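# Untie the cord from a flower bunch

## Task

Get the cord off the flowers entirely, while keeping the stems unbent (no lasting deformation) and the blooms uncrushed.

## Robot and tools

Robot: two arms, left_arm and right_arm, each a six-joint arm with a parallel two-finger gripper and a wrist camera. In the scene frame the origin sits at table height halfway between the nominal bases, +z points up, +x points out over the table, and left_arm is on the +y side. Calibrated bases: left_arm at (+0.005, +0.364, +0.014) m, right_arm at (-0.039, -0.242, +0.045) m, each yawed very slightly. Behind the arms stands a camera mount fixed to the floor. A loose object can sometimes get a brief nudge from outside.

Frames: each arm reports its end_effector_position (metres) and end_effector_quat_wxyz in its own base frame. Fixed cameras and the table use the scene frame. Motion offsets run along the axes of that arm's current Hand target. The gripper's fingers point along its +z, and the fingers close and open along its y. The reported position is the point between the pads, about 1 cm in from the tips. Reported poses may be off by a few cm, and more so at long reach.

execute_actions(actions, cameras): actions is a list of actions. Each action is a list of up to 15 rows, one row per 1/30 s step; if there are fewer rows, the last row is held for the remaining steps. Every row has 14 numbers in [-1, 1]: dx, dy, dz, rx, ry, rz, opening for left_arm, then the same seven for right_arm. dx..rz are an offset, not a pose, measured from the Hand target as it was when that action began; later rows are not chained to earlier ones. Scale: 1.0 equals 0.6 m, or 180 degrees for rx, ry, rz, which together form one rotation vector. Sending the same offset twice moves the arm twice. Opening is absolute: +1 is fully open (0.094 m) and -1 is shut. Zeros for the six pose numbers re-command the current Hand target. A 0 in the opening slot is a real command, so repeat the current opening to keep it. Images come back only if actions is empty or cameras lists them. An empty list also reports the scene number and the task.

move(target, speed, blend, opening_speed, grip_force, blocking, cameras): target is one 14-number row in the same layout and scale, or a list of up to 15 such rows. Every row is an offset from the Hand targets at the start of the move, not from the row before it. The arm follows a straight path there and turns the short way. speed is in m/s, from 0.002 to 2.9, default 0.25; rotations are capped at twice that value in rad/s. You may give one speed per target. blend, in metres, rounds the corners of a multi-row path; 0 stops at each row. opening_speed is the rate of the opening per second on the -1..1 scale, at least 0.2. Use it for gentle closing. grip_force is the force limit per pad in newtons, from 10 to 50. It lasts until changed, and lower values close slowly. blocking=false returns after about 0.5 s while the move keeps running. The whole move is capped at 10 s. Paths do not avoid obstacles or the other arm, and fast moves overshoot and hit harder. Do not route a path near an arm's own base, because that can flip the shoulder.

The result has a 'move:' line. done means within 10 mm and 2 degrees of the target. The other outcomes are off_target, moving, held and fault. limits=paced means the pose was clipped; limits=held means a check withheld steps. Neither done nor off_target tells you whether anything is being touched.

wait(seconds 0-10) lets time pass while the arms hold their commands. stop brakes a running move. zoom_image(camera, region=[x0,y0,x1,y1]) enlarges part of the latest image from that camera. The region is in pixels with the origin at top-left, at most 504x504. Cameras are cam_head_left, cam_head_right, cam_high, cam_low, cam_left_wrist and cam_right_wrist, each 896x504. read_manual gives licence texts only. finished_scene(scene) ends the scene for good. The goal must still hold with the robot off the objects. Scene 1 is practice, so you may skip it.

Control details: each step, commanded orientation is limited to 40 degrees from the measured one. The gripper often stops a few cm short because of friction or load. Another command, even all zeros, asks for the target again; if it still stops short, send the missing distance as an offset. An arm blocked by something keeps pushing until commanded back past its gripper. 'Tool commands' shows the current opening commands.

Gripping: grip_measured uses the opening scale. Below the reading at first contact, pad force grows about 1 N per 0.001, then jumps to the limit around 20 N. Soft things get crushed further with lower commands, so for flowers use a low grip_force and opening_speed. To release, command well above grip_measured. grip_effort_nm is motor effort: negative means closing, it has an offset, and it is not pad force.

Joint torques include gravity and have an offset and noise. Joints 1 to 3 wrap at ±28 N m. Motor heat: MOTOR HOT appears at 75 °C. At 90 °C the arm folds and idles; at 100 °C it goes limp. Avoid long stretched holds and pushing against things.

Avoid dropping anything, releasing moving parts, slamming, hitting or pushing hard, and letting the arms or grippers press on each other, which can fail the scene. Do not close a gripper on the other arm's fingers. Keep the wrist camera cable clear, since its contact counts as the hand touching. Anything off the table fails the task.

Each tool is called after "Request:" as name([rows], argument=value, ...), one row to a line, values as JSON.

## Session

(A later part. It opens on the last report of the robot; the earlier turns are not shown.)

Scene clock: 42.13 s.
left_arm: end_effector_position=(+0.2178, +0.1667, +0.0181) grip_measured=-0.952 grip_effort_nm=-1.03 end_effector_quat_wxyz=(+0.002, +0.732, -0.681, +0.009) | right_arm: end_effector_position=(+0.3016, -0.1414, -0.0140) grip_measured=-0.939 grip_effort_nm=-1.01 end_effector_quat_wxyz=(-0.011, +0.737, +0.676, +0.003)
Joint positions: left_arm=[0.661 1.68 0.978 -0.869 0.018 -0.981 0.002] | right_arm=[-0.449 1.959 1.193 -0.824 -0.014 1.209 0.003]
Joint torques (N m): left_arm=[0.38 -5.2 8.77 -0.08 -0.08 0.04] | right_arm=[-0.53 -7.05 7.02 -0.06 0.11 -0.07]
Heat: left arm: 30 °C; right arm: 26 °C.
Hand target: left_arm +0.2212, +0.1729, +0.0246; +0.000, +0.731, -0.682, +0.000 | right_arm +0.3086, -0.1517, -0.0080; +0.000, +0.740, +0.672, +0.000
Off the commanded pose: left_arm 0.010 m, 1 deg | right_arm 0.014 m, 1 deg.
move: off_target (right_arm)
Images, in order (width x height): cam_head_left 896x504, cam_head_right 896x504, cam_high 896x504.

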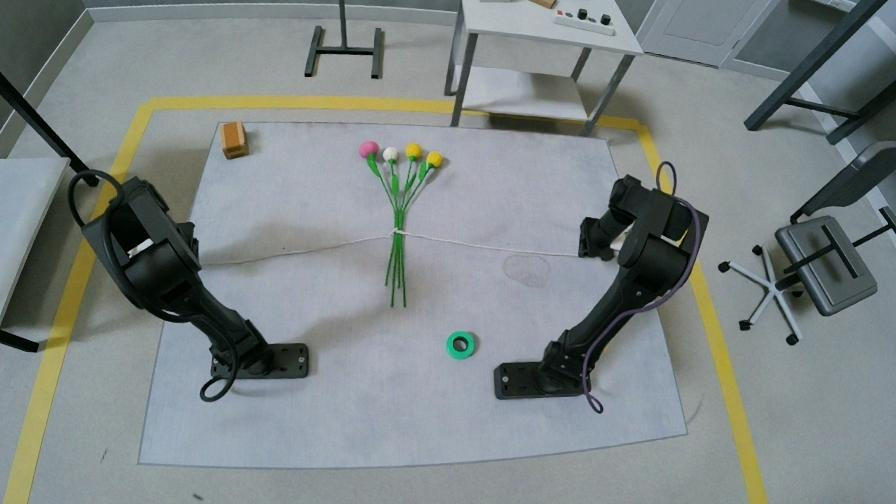

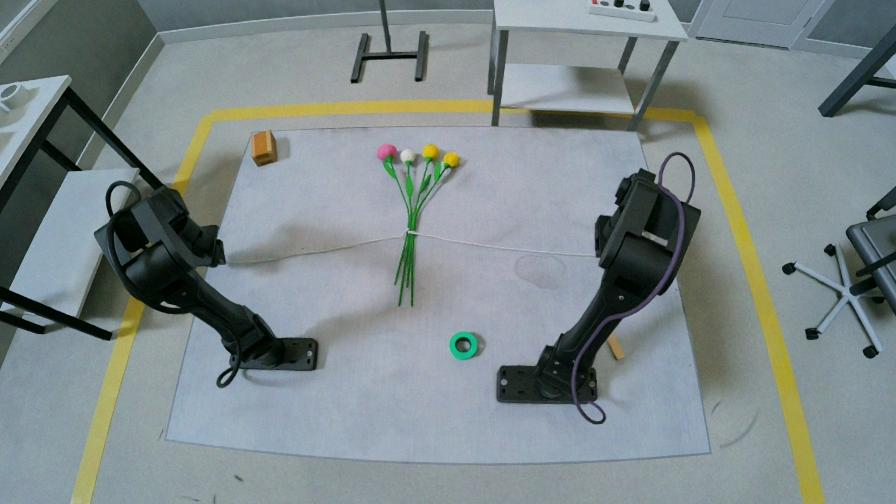

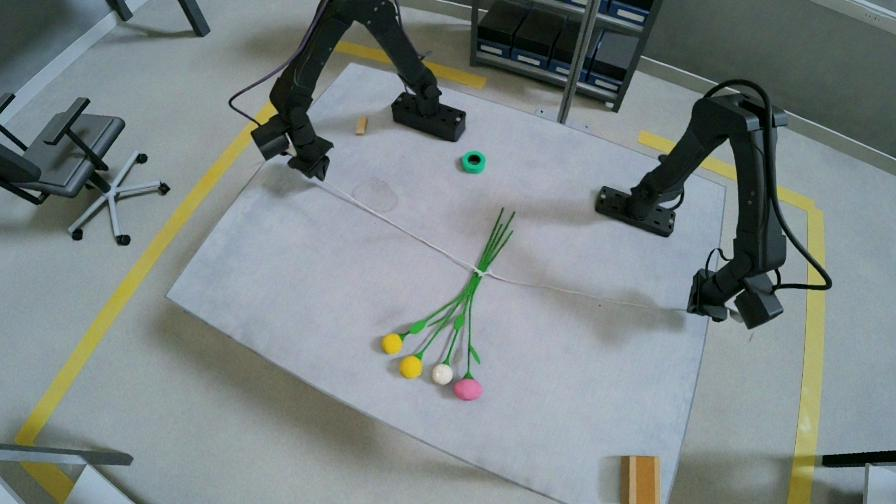

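Request:
move([
  [0,0,0.06,0,0,0,-1,0,0,0.054,0,0,0,-1],
  [0,0,0.06,0,0,0,0,0,0,0.054,0,0,0,0],
], speed=0.1, cameras=["cam_left_wrist","cam_right_wrist","cam_head_left"])

Request:
zoom_image(camera="cam_head_left", region=[350, 205, 450, 260])

Scene clock: 46.47 s.
left_arm: end_effector_position=(+0.2186, +0.1674, -0.0071) grip_measured=-0.003 grip_effort_nm=0.15 end_effector_quat_wxyz=(+0.011, +0.732, -0.682, +0.007) | right_arm: end_effector_position=(+0.3114, -0.1461, -0.0353) grip_measured=-0.002 grip_effort_nm=0.10 end_effector_quat_wxyz=(-0.004, +0.737, +0.676, +0.006)
Joint positions: left_arm=[0.661 1.752 0.947 -0.786 0.018 -0.98 0.047] | right_arm=[-0.449 2.025 1.193 -0.743 -0.014 1.209 0.047]
Joint torques (N m): left_arm=[0.42 -5.75 3.66 0.5 -0.1 0.03] | right_arm=[-0.46 -7.61 2.82 0.31 0.07 -0.08]
Heat: left arm: 30 °C; right arm: 26 °C.
Hand target: left_arm +0.2212, +0.1729, -0.0114; +0.000, +0.731, -0.682, +0.000 | right_arm +0.3085, -0.1517, -0.0404; +0.000, +0.740, +0.672, +0.000
Off the commanded pose: left_arm 0.007 m, 2 deg | right_arm 0.008 m, 1 deg.
move: done
Images, in order (width x height): cam_head_left 896x504, cam_left_wrist 896x504, cam_right_wrist 896x504.

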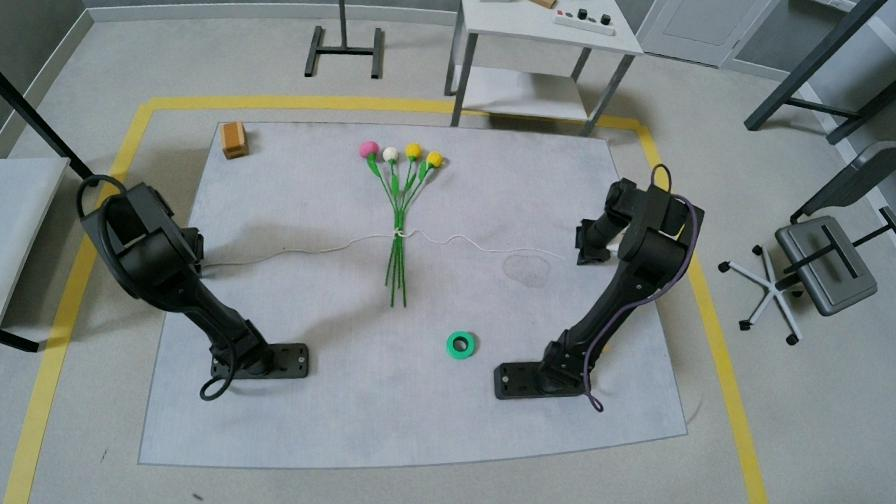

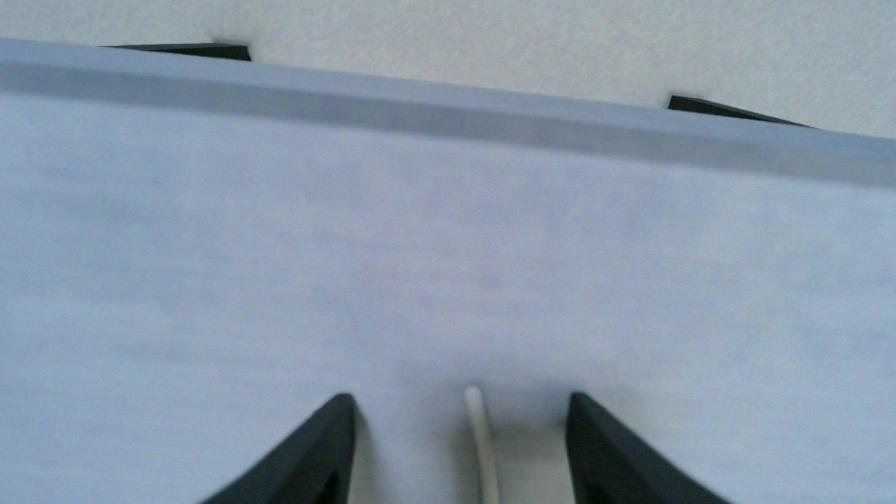

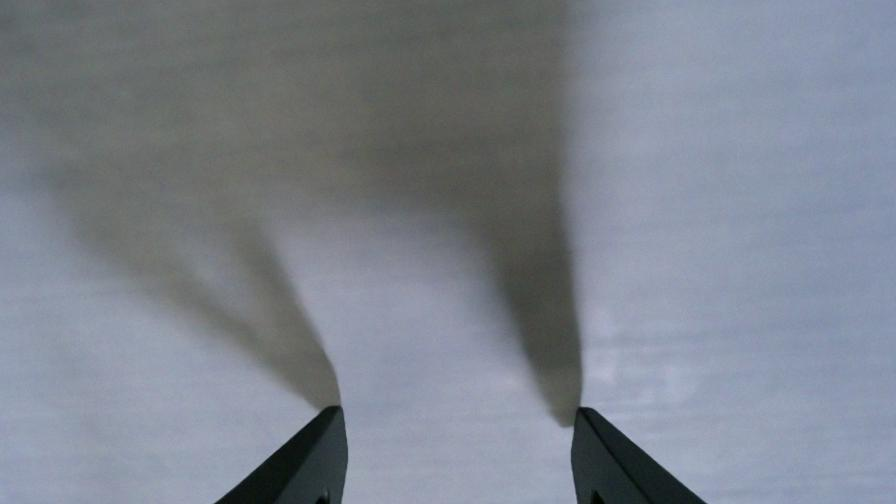

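Scaled by 5.040 from the camera's 896x504 image, which has a finer 1280x720 frame.

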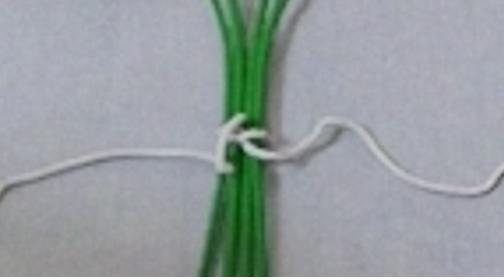

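Request:
move([
  [0,0,-0.1,0,0,0,0,0,0,-0.1,0,0,0,0],
  [0.55,-0.078,-0.2,0,0,0,0,0,0,-0.2,0,0,0,0],
], speed=0.25, blend=0.04, cameras=["cam_left_wrist","cam_right_wrist","cam_head_left"])

Request:
zoom_image(camera="cam_left_wrist", region=[200, 204, 704, 504])

Scene clock: 50.03 s.
left_arm: end_effector_position=(+0.2873, -0.1544, +0.1025) grip_measured=-0.003 grip_effort_nm=0.15 end_effector_quat_wxyz=(+0.010, +0.711, -0.703, +0.009) | right_arm: end_effector_position=(+0.3012, -0.1412, +0.0586) grip_measured=-0.002 grip_effort_nm=0.10 end_effector_quat_wxyz=(-0.031, +0.737, +0.675, -0.005)
Joint positions: left_arm=[-0.483 1.77 1.433 -1.222 0.024 -2.066 0.047] | right_arm=[-0.449 1.893 1.411 -1.151 -0.014 1.209 0.047]
Joint torques (N m): left_arm=[0.21 -6.26 9.51 -0.13 0.03 -0.13] | right_arm=[-0.5 -10.52 7.45 -0.13 0.11 -0.07]
Heat: left arm: 30 °C; right arm: 26 °C.
Hand target: left_arm +0.2904, -0.1531, +0.1087; +0.000, +0.731, -0.682, +0.000 | right_arm +0.3086, -0.1517, +0.0796; +0.000, +0.740, +0.672, +0.000
Off the commanded pose: left_arm 0.007 m, 4 deg | right_arm 0.025 m, 4 deg.
joint sent to its limit (left arm) — joint 6 (wrist roll), lower limit. The joint targets are off in position and orientation.
move: off_target (left_arm, right_arm); blend cut to 0.0299 m at target 1
Images, in order (width x height): cam_head_left 896x504, cam_left_wrist 896x504, cam_right_wrist 896x504.

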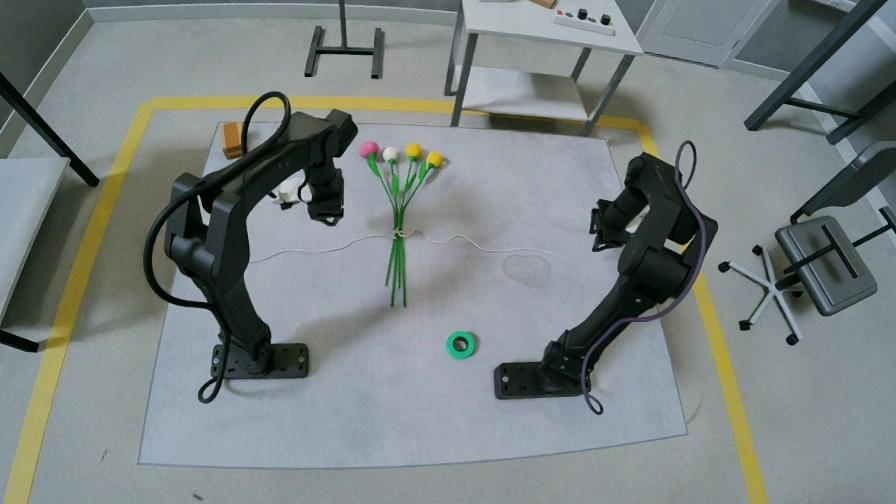

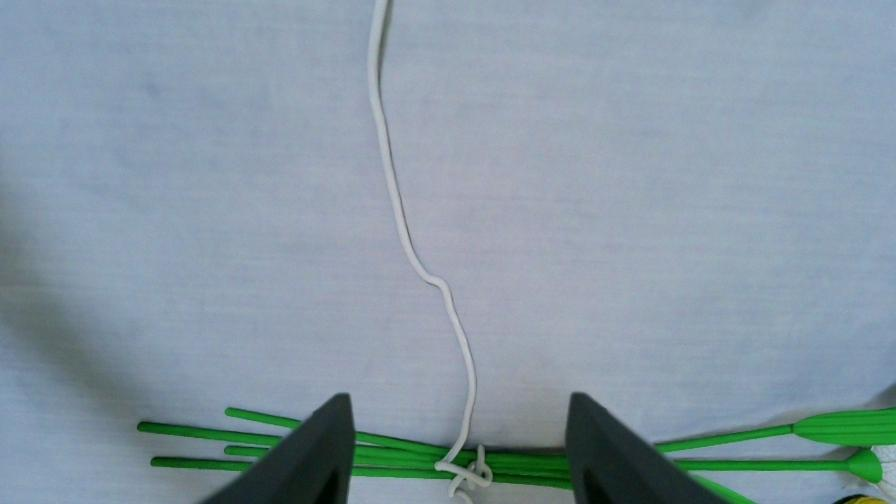

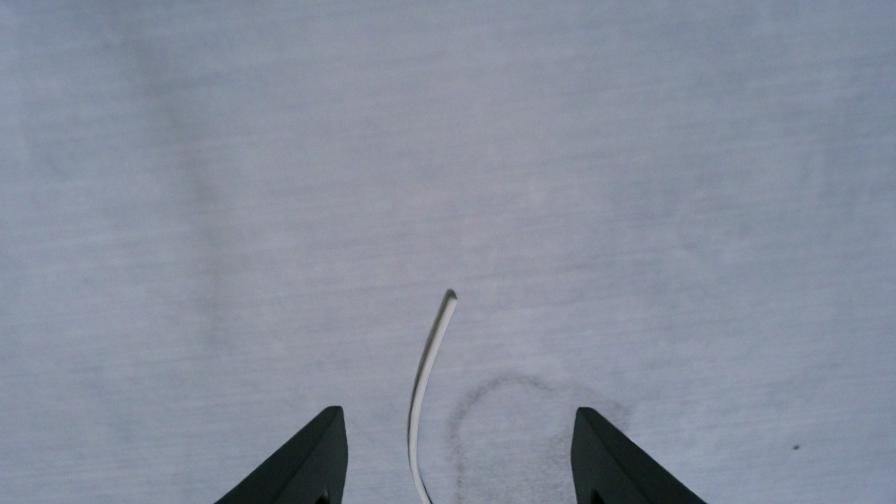

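Scaled by 1.000.

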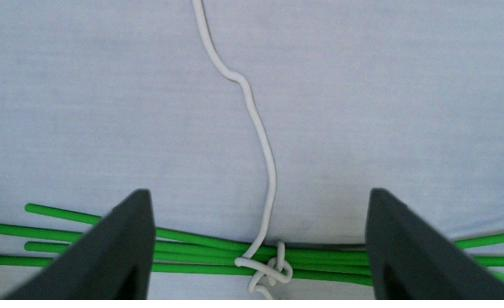

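Request:
zoom_image(camera="cam_left_wrist", region=[400, 404, 540, 504])

Scaled by 3.600 from the camera's 896x504 image, which has a finer 1280x720 frame.

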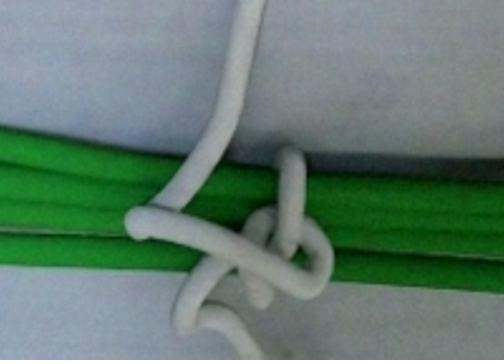

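Request:
move(target=[0.081,0.001,0.178,0,0,0.061,0,0,0,0,0,0,0,0], speed=0.15, cameras=["cam_left_wrist"])

Scene clock: 53.17 s.
left_arm: end_effector_position=(+0.2879, -0.2040, +0.0075) grip_measured=-0.003 grip_effort_nm=0.15 end_effector_quat_wxyz=(-0.013, -0.662, +0.750, +0.001) | right_arm: end_effector_position=(+0.3012, -0.1412, +0.0586) grip_measured=-0.002 grip_effort_nm=0.10 end_effector_quat_wxyz=(-0.031, +0.737, +0.675, -0.005)
Joint positions: left_arm=[-0.607 1.979 1.318 -0.918 0.024 -2.054 0.047] | right_arm=[-0.449 1.893 1.411 -1.151 -0.014 1.209 0.047]
Joint torques (N m): left_arm=[-0.35 -7.92 4.05 0.41 -0.16 0.05] | right_arm=[-0.5 -10.52 7.34 -0.11 0.1 -0.06]
Heat: left arm: 30 °C; right arm: 27 °C.
Hand target: left_arm +0.2932, -0.2016, +0.0020; +0.000, -0.662, +0.749, +0.000 | right_arm +0.3086, -0.1517, +0.0796; +0.000, +0.740, +0.672, +0.000
Off the commanded pose: left_arm 0.008 m, 1 deg | right_arm 0.025 m, 4 deg.
move: off_target (right_arm)
Images, in order (width x height): cam_left_wrist 896x504.

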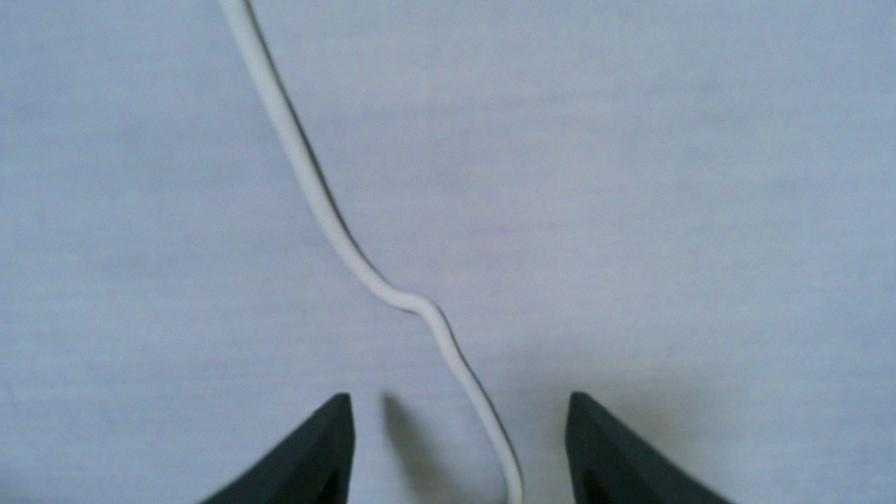

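Request:
move([
  [0,-0.01,0.031,0,0,0,0,0,0,0,0,0,0,0],
  [0,-0.01,0.031,0,0,0,-1,0,0,0,0,0,0,0],
], speed=0.05, opening_speed=1.5, cameras=["cam_left_wrist"])

Scene clock: 55.83 s.
left_arm: end_effector_position=(+0.2928, -0.2077, -0.0084) grip_measured=-0.957 grip_effort_nm=-1.03 end_effector_quat_wxyz=(-0.011, -0.658, +0.753, -0.001) | right_arm: end_effector_position=(+0.3012, -0.1412, +0.0586) grip_measured=-0.002 grip_effort_nm=0.10 end_effector_quat_wxyz=(-0.031, +0.737, +0.675, -0.005)
Joint positions: left_arm=[-0.609 2.022 1.312 -0.865 0.022 -2.046 0.002] | right_arm=[-0.449 1.893 1.411 -1.151 -0.014 1.209 0.047]
Joint torques (N m): left_arm=[0.29 -7.61 3.77 0.48 -0.14 0.02] | right_arm=[-0.47 -10.43 7.36 -0.16 0.08 -0.09]
Heat: left arm: 30 °C; right arm: 27 °C.
Hand target: left_arm +0.2992, -0.2024, -0.0166; +0.000, -0.662, +0.749, +0.000 | right_arm +0.3086, -0.1517, +0.0796; +0.000, +0.740, +0.672, +0.000
Off the commanded pose: left_arm 0.012 m, 1 deg | right_arm 0.025 m, 4 deg.
move: off_target (left_arm, right_arm); target 2's new opening was sent with left_arm's hand 0.012 m and 1 deg from that target
Images, in order (width x height): cam_left_wrist 896x504.

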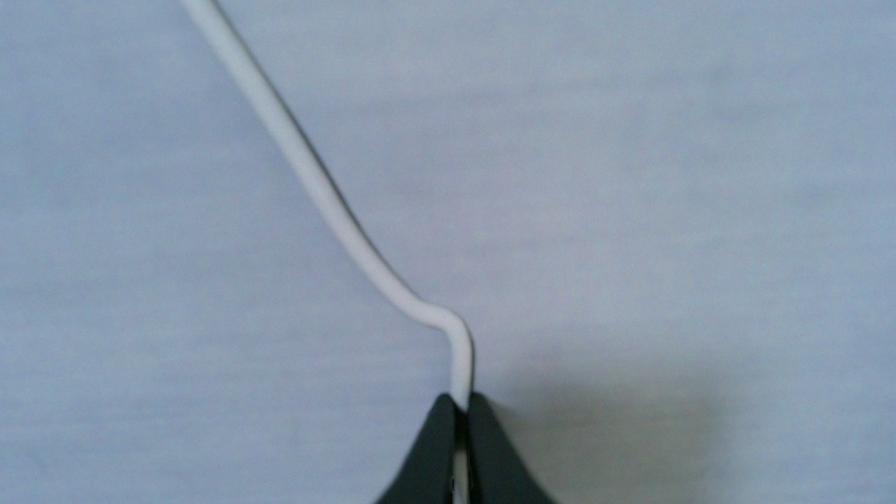

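Request:
move(target=[-0.165,0.02,-0.05,0,0,0,-1,0,0,0,0,0,0,0], speed=0.08, cameras=["cam_head_left","cam_head_right"])

Request:
zoom_image(camera="cam_head_left", region=[270, 170, 530, 310])

Request:
zoom_image(camera="cam_head_left", region=[350, 205, 450, 260])

Scene clock: 58.73 s.
left_arm: end_effector_position=(+0.3056, -0.1093, +0.0017) grip_measured=-0.957 grip_effort_nm=-1.03 end_effector_quat_wxyz=(-0.011, -0.663, +0.749, -0.007) | right_arm: end_effector_position=(+0.3012, -0.1412, +0.0586) grip_measured=-0.002 grip_effort_nm=0.10 end_effector_quat_wxyz=(-0.031, +0.737, +0.675, -0.005)
Joint positions: left_arm=[-0.333 1.884 1.159 -0.845 0.025 -1.782 0.002] | right_arm=[-0.449 1.893 1.411 -1.151 -0.014 1.209 0.047]
Joint torques (N m): left_arm=[0.27 -11.08 3.59 -0.14 -0.15 0.02] | right_arm=[-0.43 -10.45 7.36 -0.14 0.06 -0.07]
Heat: left arm: 30 °C; right arm: 27 °C.
Hand target: left_arm +0.2994, -0.1026, +0.0133; +0.000, -0.662, +0.749, +0.000 | right_arm +0.3086, -0.1517, +0.0796; +0.000, +0.740, +0.672, +0.000
Off the commanded pose: left_arm 0.015 m, 1 deg | right_arm 0.025 m, 4 deg.
move: off_target (left_arm, right_arm)
Images, in order (width x height): cam_head_left 896x504, cam_head_right 896x504.

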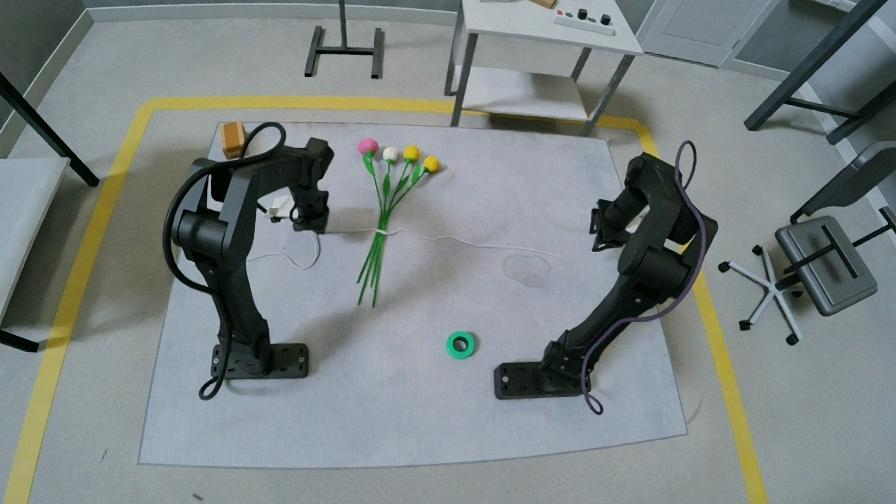

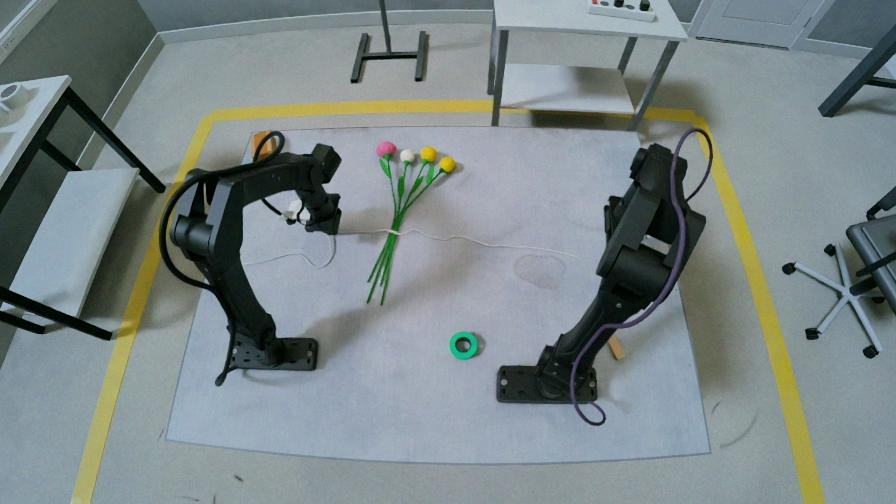

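Scaled by 1.938 from the camera's 896x504 image, which has a finer 1280x720 frame.

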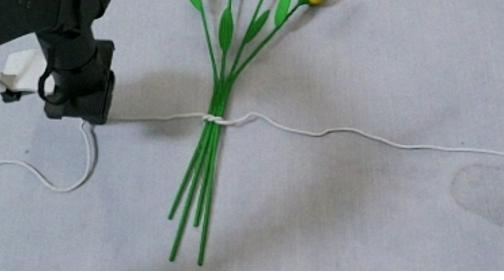

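Scaled by 5.040 from the camera's 896x504 image, which has a finer 1280x720 frame.

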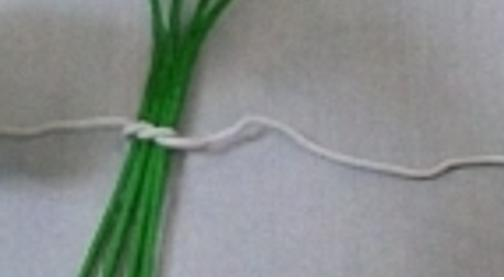

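Request:
move(target=[0,0,0,0,0,0,-1,0.93,-0.006,-0.04,0,0,-0.13,-0.15], speed=0.3, cameras=["cam_head_left","cam_head_right","cam_high","cam_right_wrist","cam_low"])

Scene clock: 63.50 s.
left_arm: end_effector_position=(+0.3056, -0.1093, +0.0017) grip_measured=-0.957 grip_effort_nm=-1.03 end_effector_quat_wxyz=(-0.011, -0.663, +0.749, -0.007) | right_arm: end_effector_position=(+0.3588, +0.4049, +0.0997) grip_measured=-0.148 grip_effort_nm=-0.07 end_effector_quat_wxyz=(+0.007, +0.578, +0.808, +0.114)
Joint positions: left_arm=[-0.333 1.884 1.159 -0.845 0.025 -1.782 0.002] | right_arm=[0.84 2.654 2.827 -1.514 -0.012 2.083 0.04]
Joint torques (N m): left_arm=[0.29 -11.1 3.58 -0.12 -0.17 0.02] | right_arm=[-0.28 -11.67 7.39 0.19 0.04 0.14]
Heat: left arm: 29 °C; right arm: 27 °C.
Hand target: left_arm +0.2994, -0.1026, +0.0133; +0.000, -0.662, +0.749, +0.000 | right_arm +0.3585, +0.4041, +0.1035; +0.000, +0.589, +0.808, +0.000
Off the commanded pose: left_arm 0.015 m, 1 deg | right_arm 0.004 m, 13 deg.
elbow stopped short (right arm): the move would have taken joint 3 (elbow) straighter than the controller allows.
move: off_target (left_arm, right_arm)
Images, in order (width x height): cam_head_left 896x504, cam_head_right 896x504, cam_high 896x504, cam_low 896x504, cam_right_wrist 896x504.

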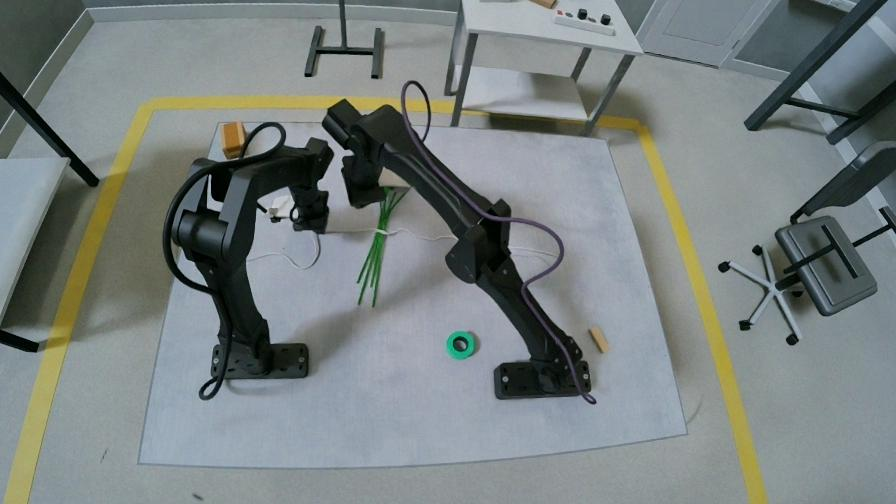

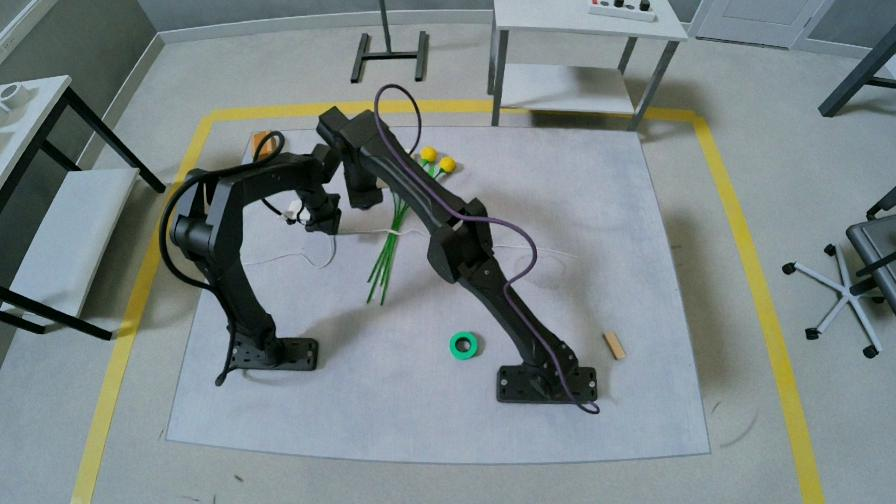

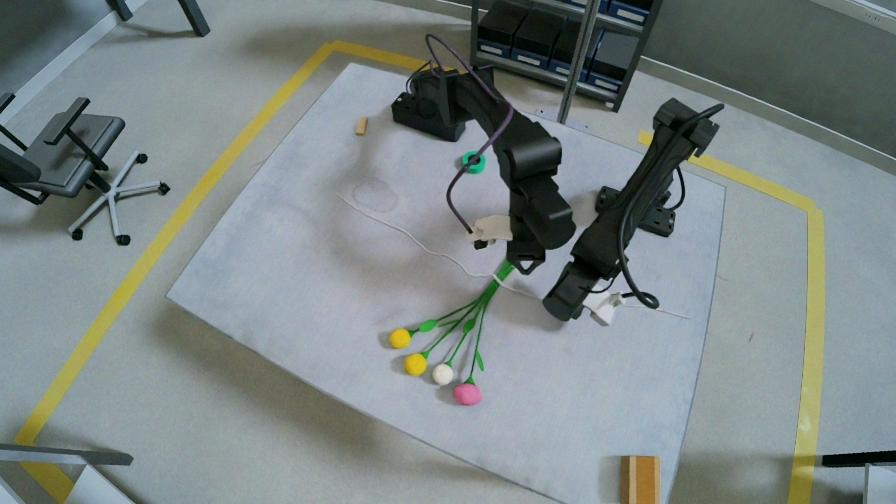

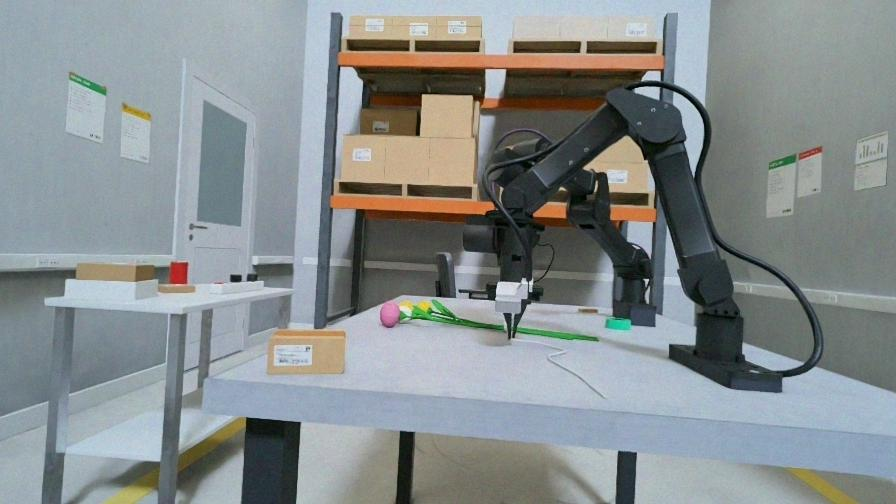

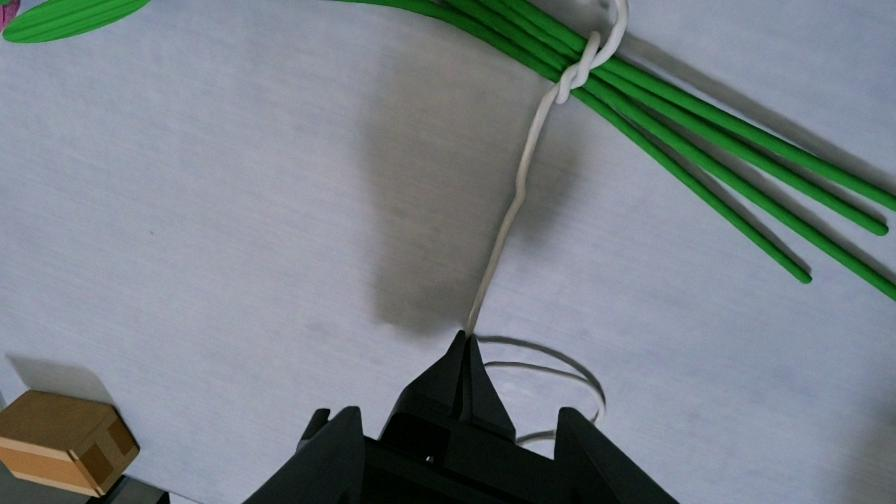

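Request:
move(target=[0,0,0,0,0,0,-1,0.0025,-0.0185,0.139,0,0,0,-0.15], speed=0.12, cameras=["cam_head_left","cam_right_wrist","cam_low"])

Scene clock: 66.80 s.
left_arm: end_effector_position=(+0.3056, -0.1093, +0.0017) grip_measured=-0.957 grip_effort_nm=-1.03 end_effector_quat_wxyz=(-0.011, -0.663, +0.749, -0.007) | right_arm: end_effector_position=(+0.3539, +0.3993, +0.0406) grip_measured=-0.148 grip_effort_nm=-0.07 end_effector_quat_wxyz=(+0.000, +0.584, +0.810, +0.054)
Joint positions: left_arm=[-0.333 1.884 1.159 -0.845 0.025 -1.782 0.002] | right_arm=[0.84 2.767 2.827 -1.522 -0.012 2.089 0.04]
Joint torques (N m): left_arm=[0.28 -11.15 3.54 -0.15 -0.17 0.03] | right_arm=[0.01 -13.74 4.75 0.31 -0.01 -0.01]
Heat: left arm: 29 °C; right arm: 27 °C.
Hand target: left_arm +0.2994, -0.1026, +0.0133; +0.000, -0.662, +0.749, +0.000 | right_arm +0.3540, +0.4033, +0.0480; +0.003, +0.582, +0.810, +0.065 (not the last commanded pose)
Off the commanded pose: left_arm 0.015 m, 1 deg | right_arm 0.022 m, 6 deg.
elbow stopped short (right arm): the move would have taken joint 3 (elbow) straighter than the controller allows.
move: held (right_arm; a check stopped the path), off_target (left_arm); limits=held
pose unreachable (right arm): on one or more control steps of this call, first in action 0 (counted from 0), this arm could not follow its commanded pose, so it was not sent that pose on those steps. It may still have moved: this result reports where it is.
cause: moving toward the commanded pose would bring a part of the arm too close to another arm (this arm's wrist (the part past joint 4) and the left arm's wrist (the part past joint 4), 16 mm apart when this arm was first held).
Images, in order (width x height): cam_head_left 896x504, cam_low 896x504, cam_right_wrist 896x504.

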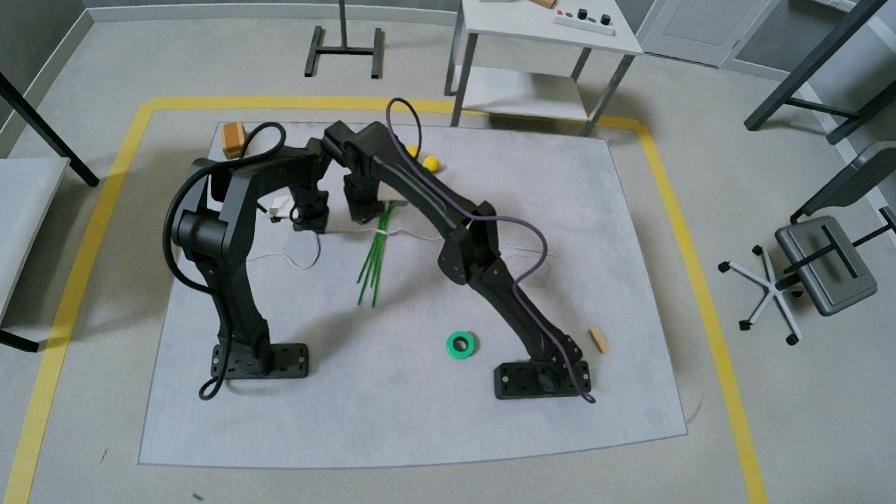

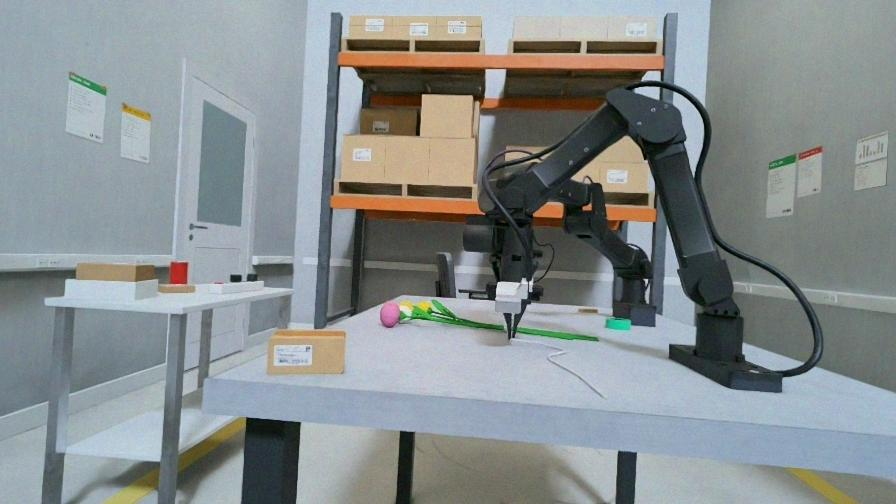

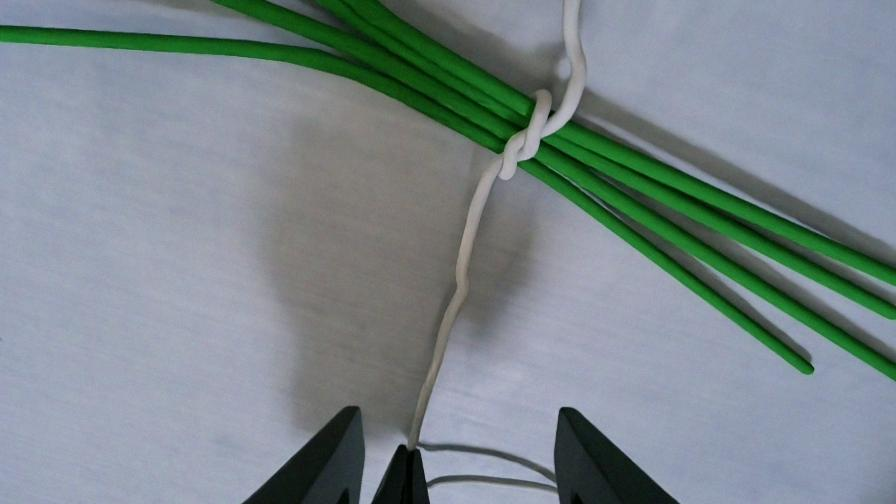

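Request:
move([
  [0,0,0.045,0,0,0,-1,0,0,0,0,0,0,-0.15],
  [0,0,0.045,0,0,0,0,0,0,0,0,0,0,-0.15],
  [-0.02,0,-0.1,0,0,0,0,0,0,0,0,0,0,-0.15],
  [-0.215,0.031,-0.125,0,0,0,0,0,0,0,0,0,0,-0.15],
], speed=[0.1,0.1,0.15,0.2], cameras=["cam_head_left","cam_left_wrist","cam_right_wrist"])

Scene clock: 75.63 s.
left_arm: end_effector_position=(+0.2986, +0.0255, +0.0722) grip_measured=-0.003 grip_effort_nm=0.15 end_effector_quat_wxyz=(-0.015, -0.663, +0.749, +0.002) | right_arm: end_effector_position=(+0.3539, +0.3993, +0.0406) grip_measured=-0.148 grip_effort_nm=-0.07 end_effector_quat_wxyz=(+0.000, +0.584, +0.810, +0.054)
Joint positions: left_arm=[0.091 1.726 1.259 -1.13 0.015 -1.359 0.047] | right_arm=[0.84 2.767 2.827 -1.522 -0.012 2.089 0.04]
Joint torques (N m): left_arm=[0.1 -9.99 6.35 -0.14 -0.07 0.02] | right_arm=[-0.02 -13.93 4.79 0.31 -0.03 -0.02]
Heat: left arm: 29 °C; right arm: 26 °C.
Hand target: left_arm +0.2967, +0.0277, +0.0883; +0.000, -0.662, +0.749, +0.000 | right_arm +0.3540, +0.4033, +0.0480; +0.003, +0.582, +0.810, +0.065
Off the commanded pose: left_arm 0.016 m, 2 deg | right_arm 0.008 m, 1 deg.
move: off_target (left_arm)
Images, in order (width x height): cam_head_left 896x504, cam_left_wrist 896x504, cam_right_wrist 896x504.

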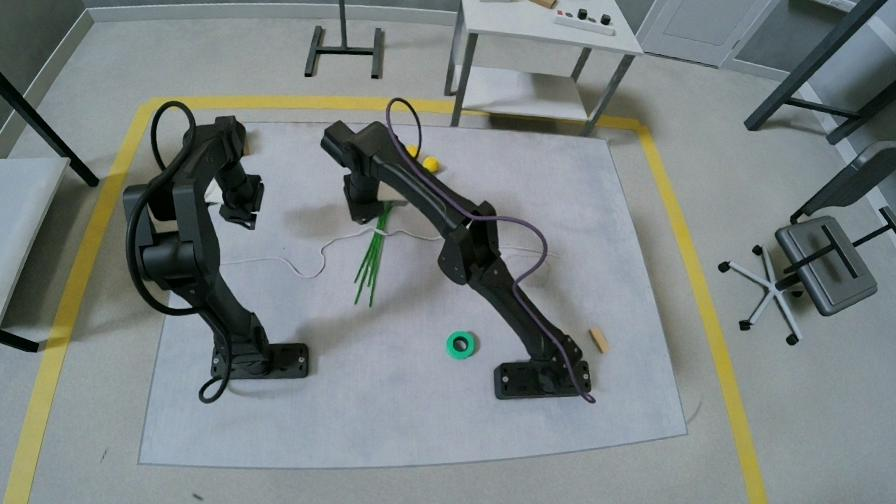

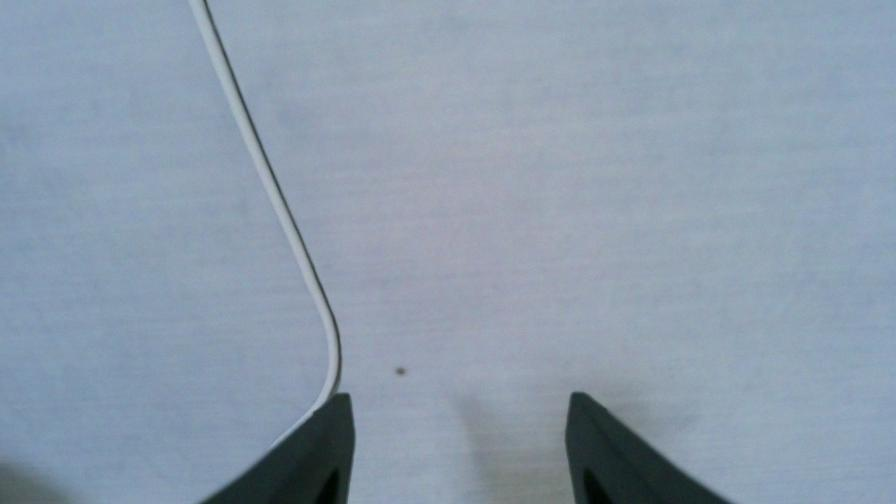

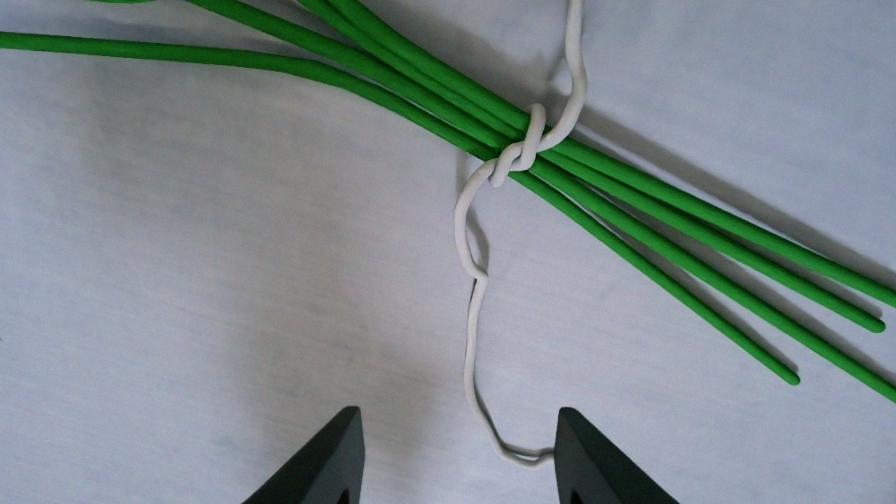

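Request:
move(target=[0.0455,0.0747,0.142,0,0,0,0,-0.0097,-0.0307,0.102,0.0346,-0.0229,0.0043,0.05], speed=0.12, cameras=["cam_head_left","cam_left_wrist","cam_right_wrist"])

Scene clock: 79.10 s.
left_arm: end_effector_position=(+0.2399, +0.0047, -0.0037) grip_measured=-0.003 grip_effort_nm=0.15 end_effector_quat_wxyz=(-0.029, -0.659, +0.751, +0.015) | right_arm: end_effector_position=(+0.3435, +0.3926, -0.0163) grip_measured=+0.048 grip_effort_nm=0.10 end_effector_quat_wxyz=(-0.006, +0.582, +0.813, -0.001)
Joint positions: left_arm=[0.026 1.658 0.852 -0.828 0.015 -1.414 0.047] | right_arm=[0.846 2.879 2.827 -1.522 -0.012 2.089 0.049]
Joint torques (N m): left_arm=[-0.57 -8.64 3.34 0.37 -0.05 -0.11] | right_arm=[0.43 -12.45 6.63 0.09 0.02 0.14]
Heat: left arm: 29 °C; right arm: 26 °C.
Hand target: left_arm +0.2490, +0.0061, +0.0030; +0.000, -0.662, +0.749, +0.000 | right_arm +0.3434, +0.3983, -0.0151; +0.000, +0.589, +0.808, +0.000
Off the commanded pose: left_arm 0.011 m, 4 deg | right_arm 0.006 m, 1 deg.
joint sent to its limit (right arm) — joint 6 (wrist roll), upper limit. The joint targets are off in position, not in orientation.
move: off_target (left_arm)
Images, in order (width x height): cam_head_left 896x504, cam_left_wrist 896x504, cam_right_wrist 896x504.

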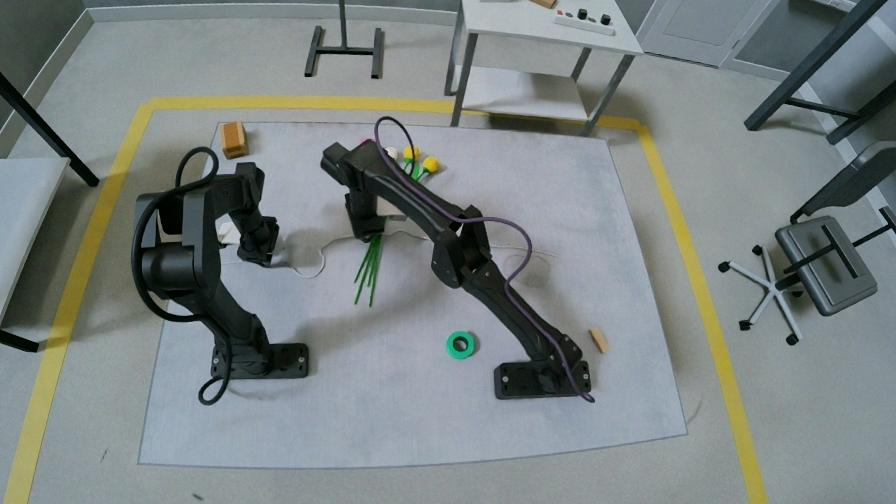

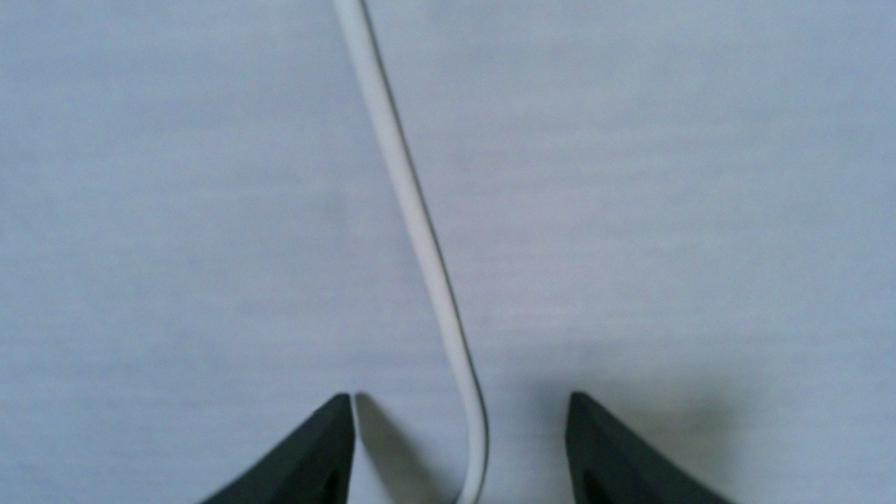

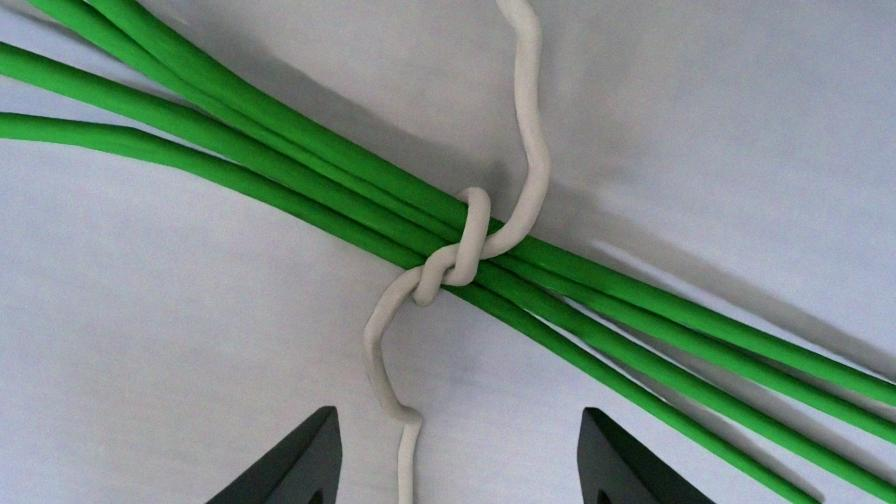

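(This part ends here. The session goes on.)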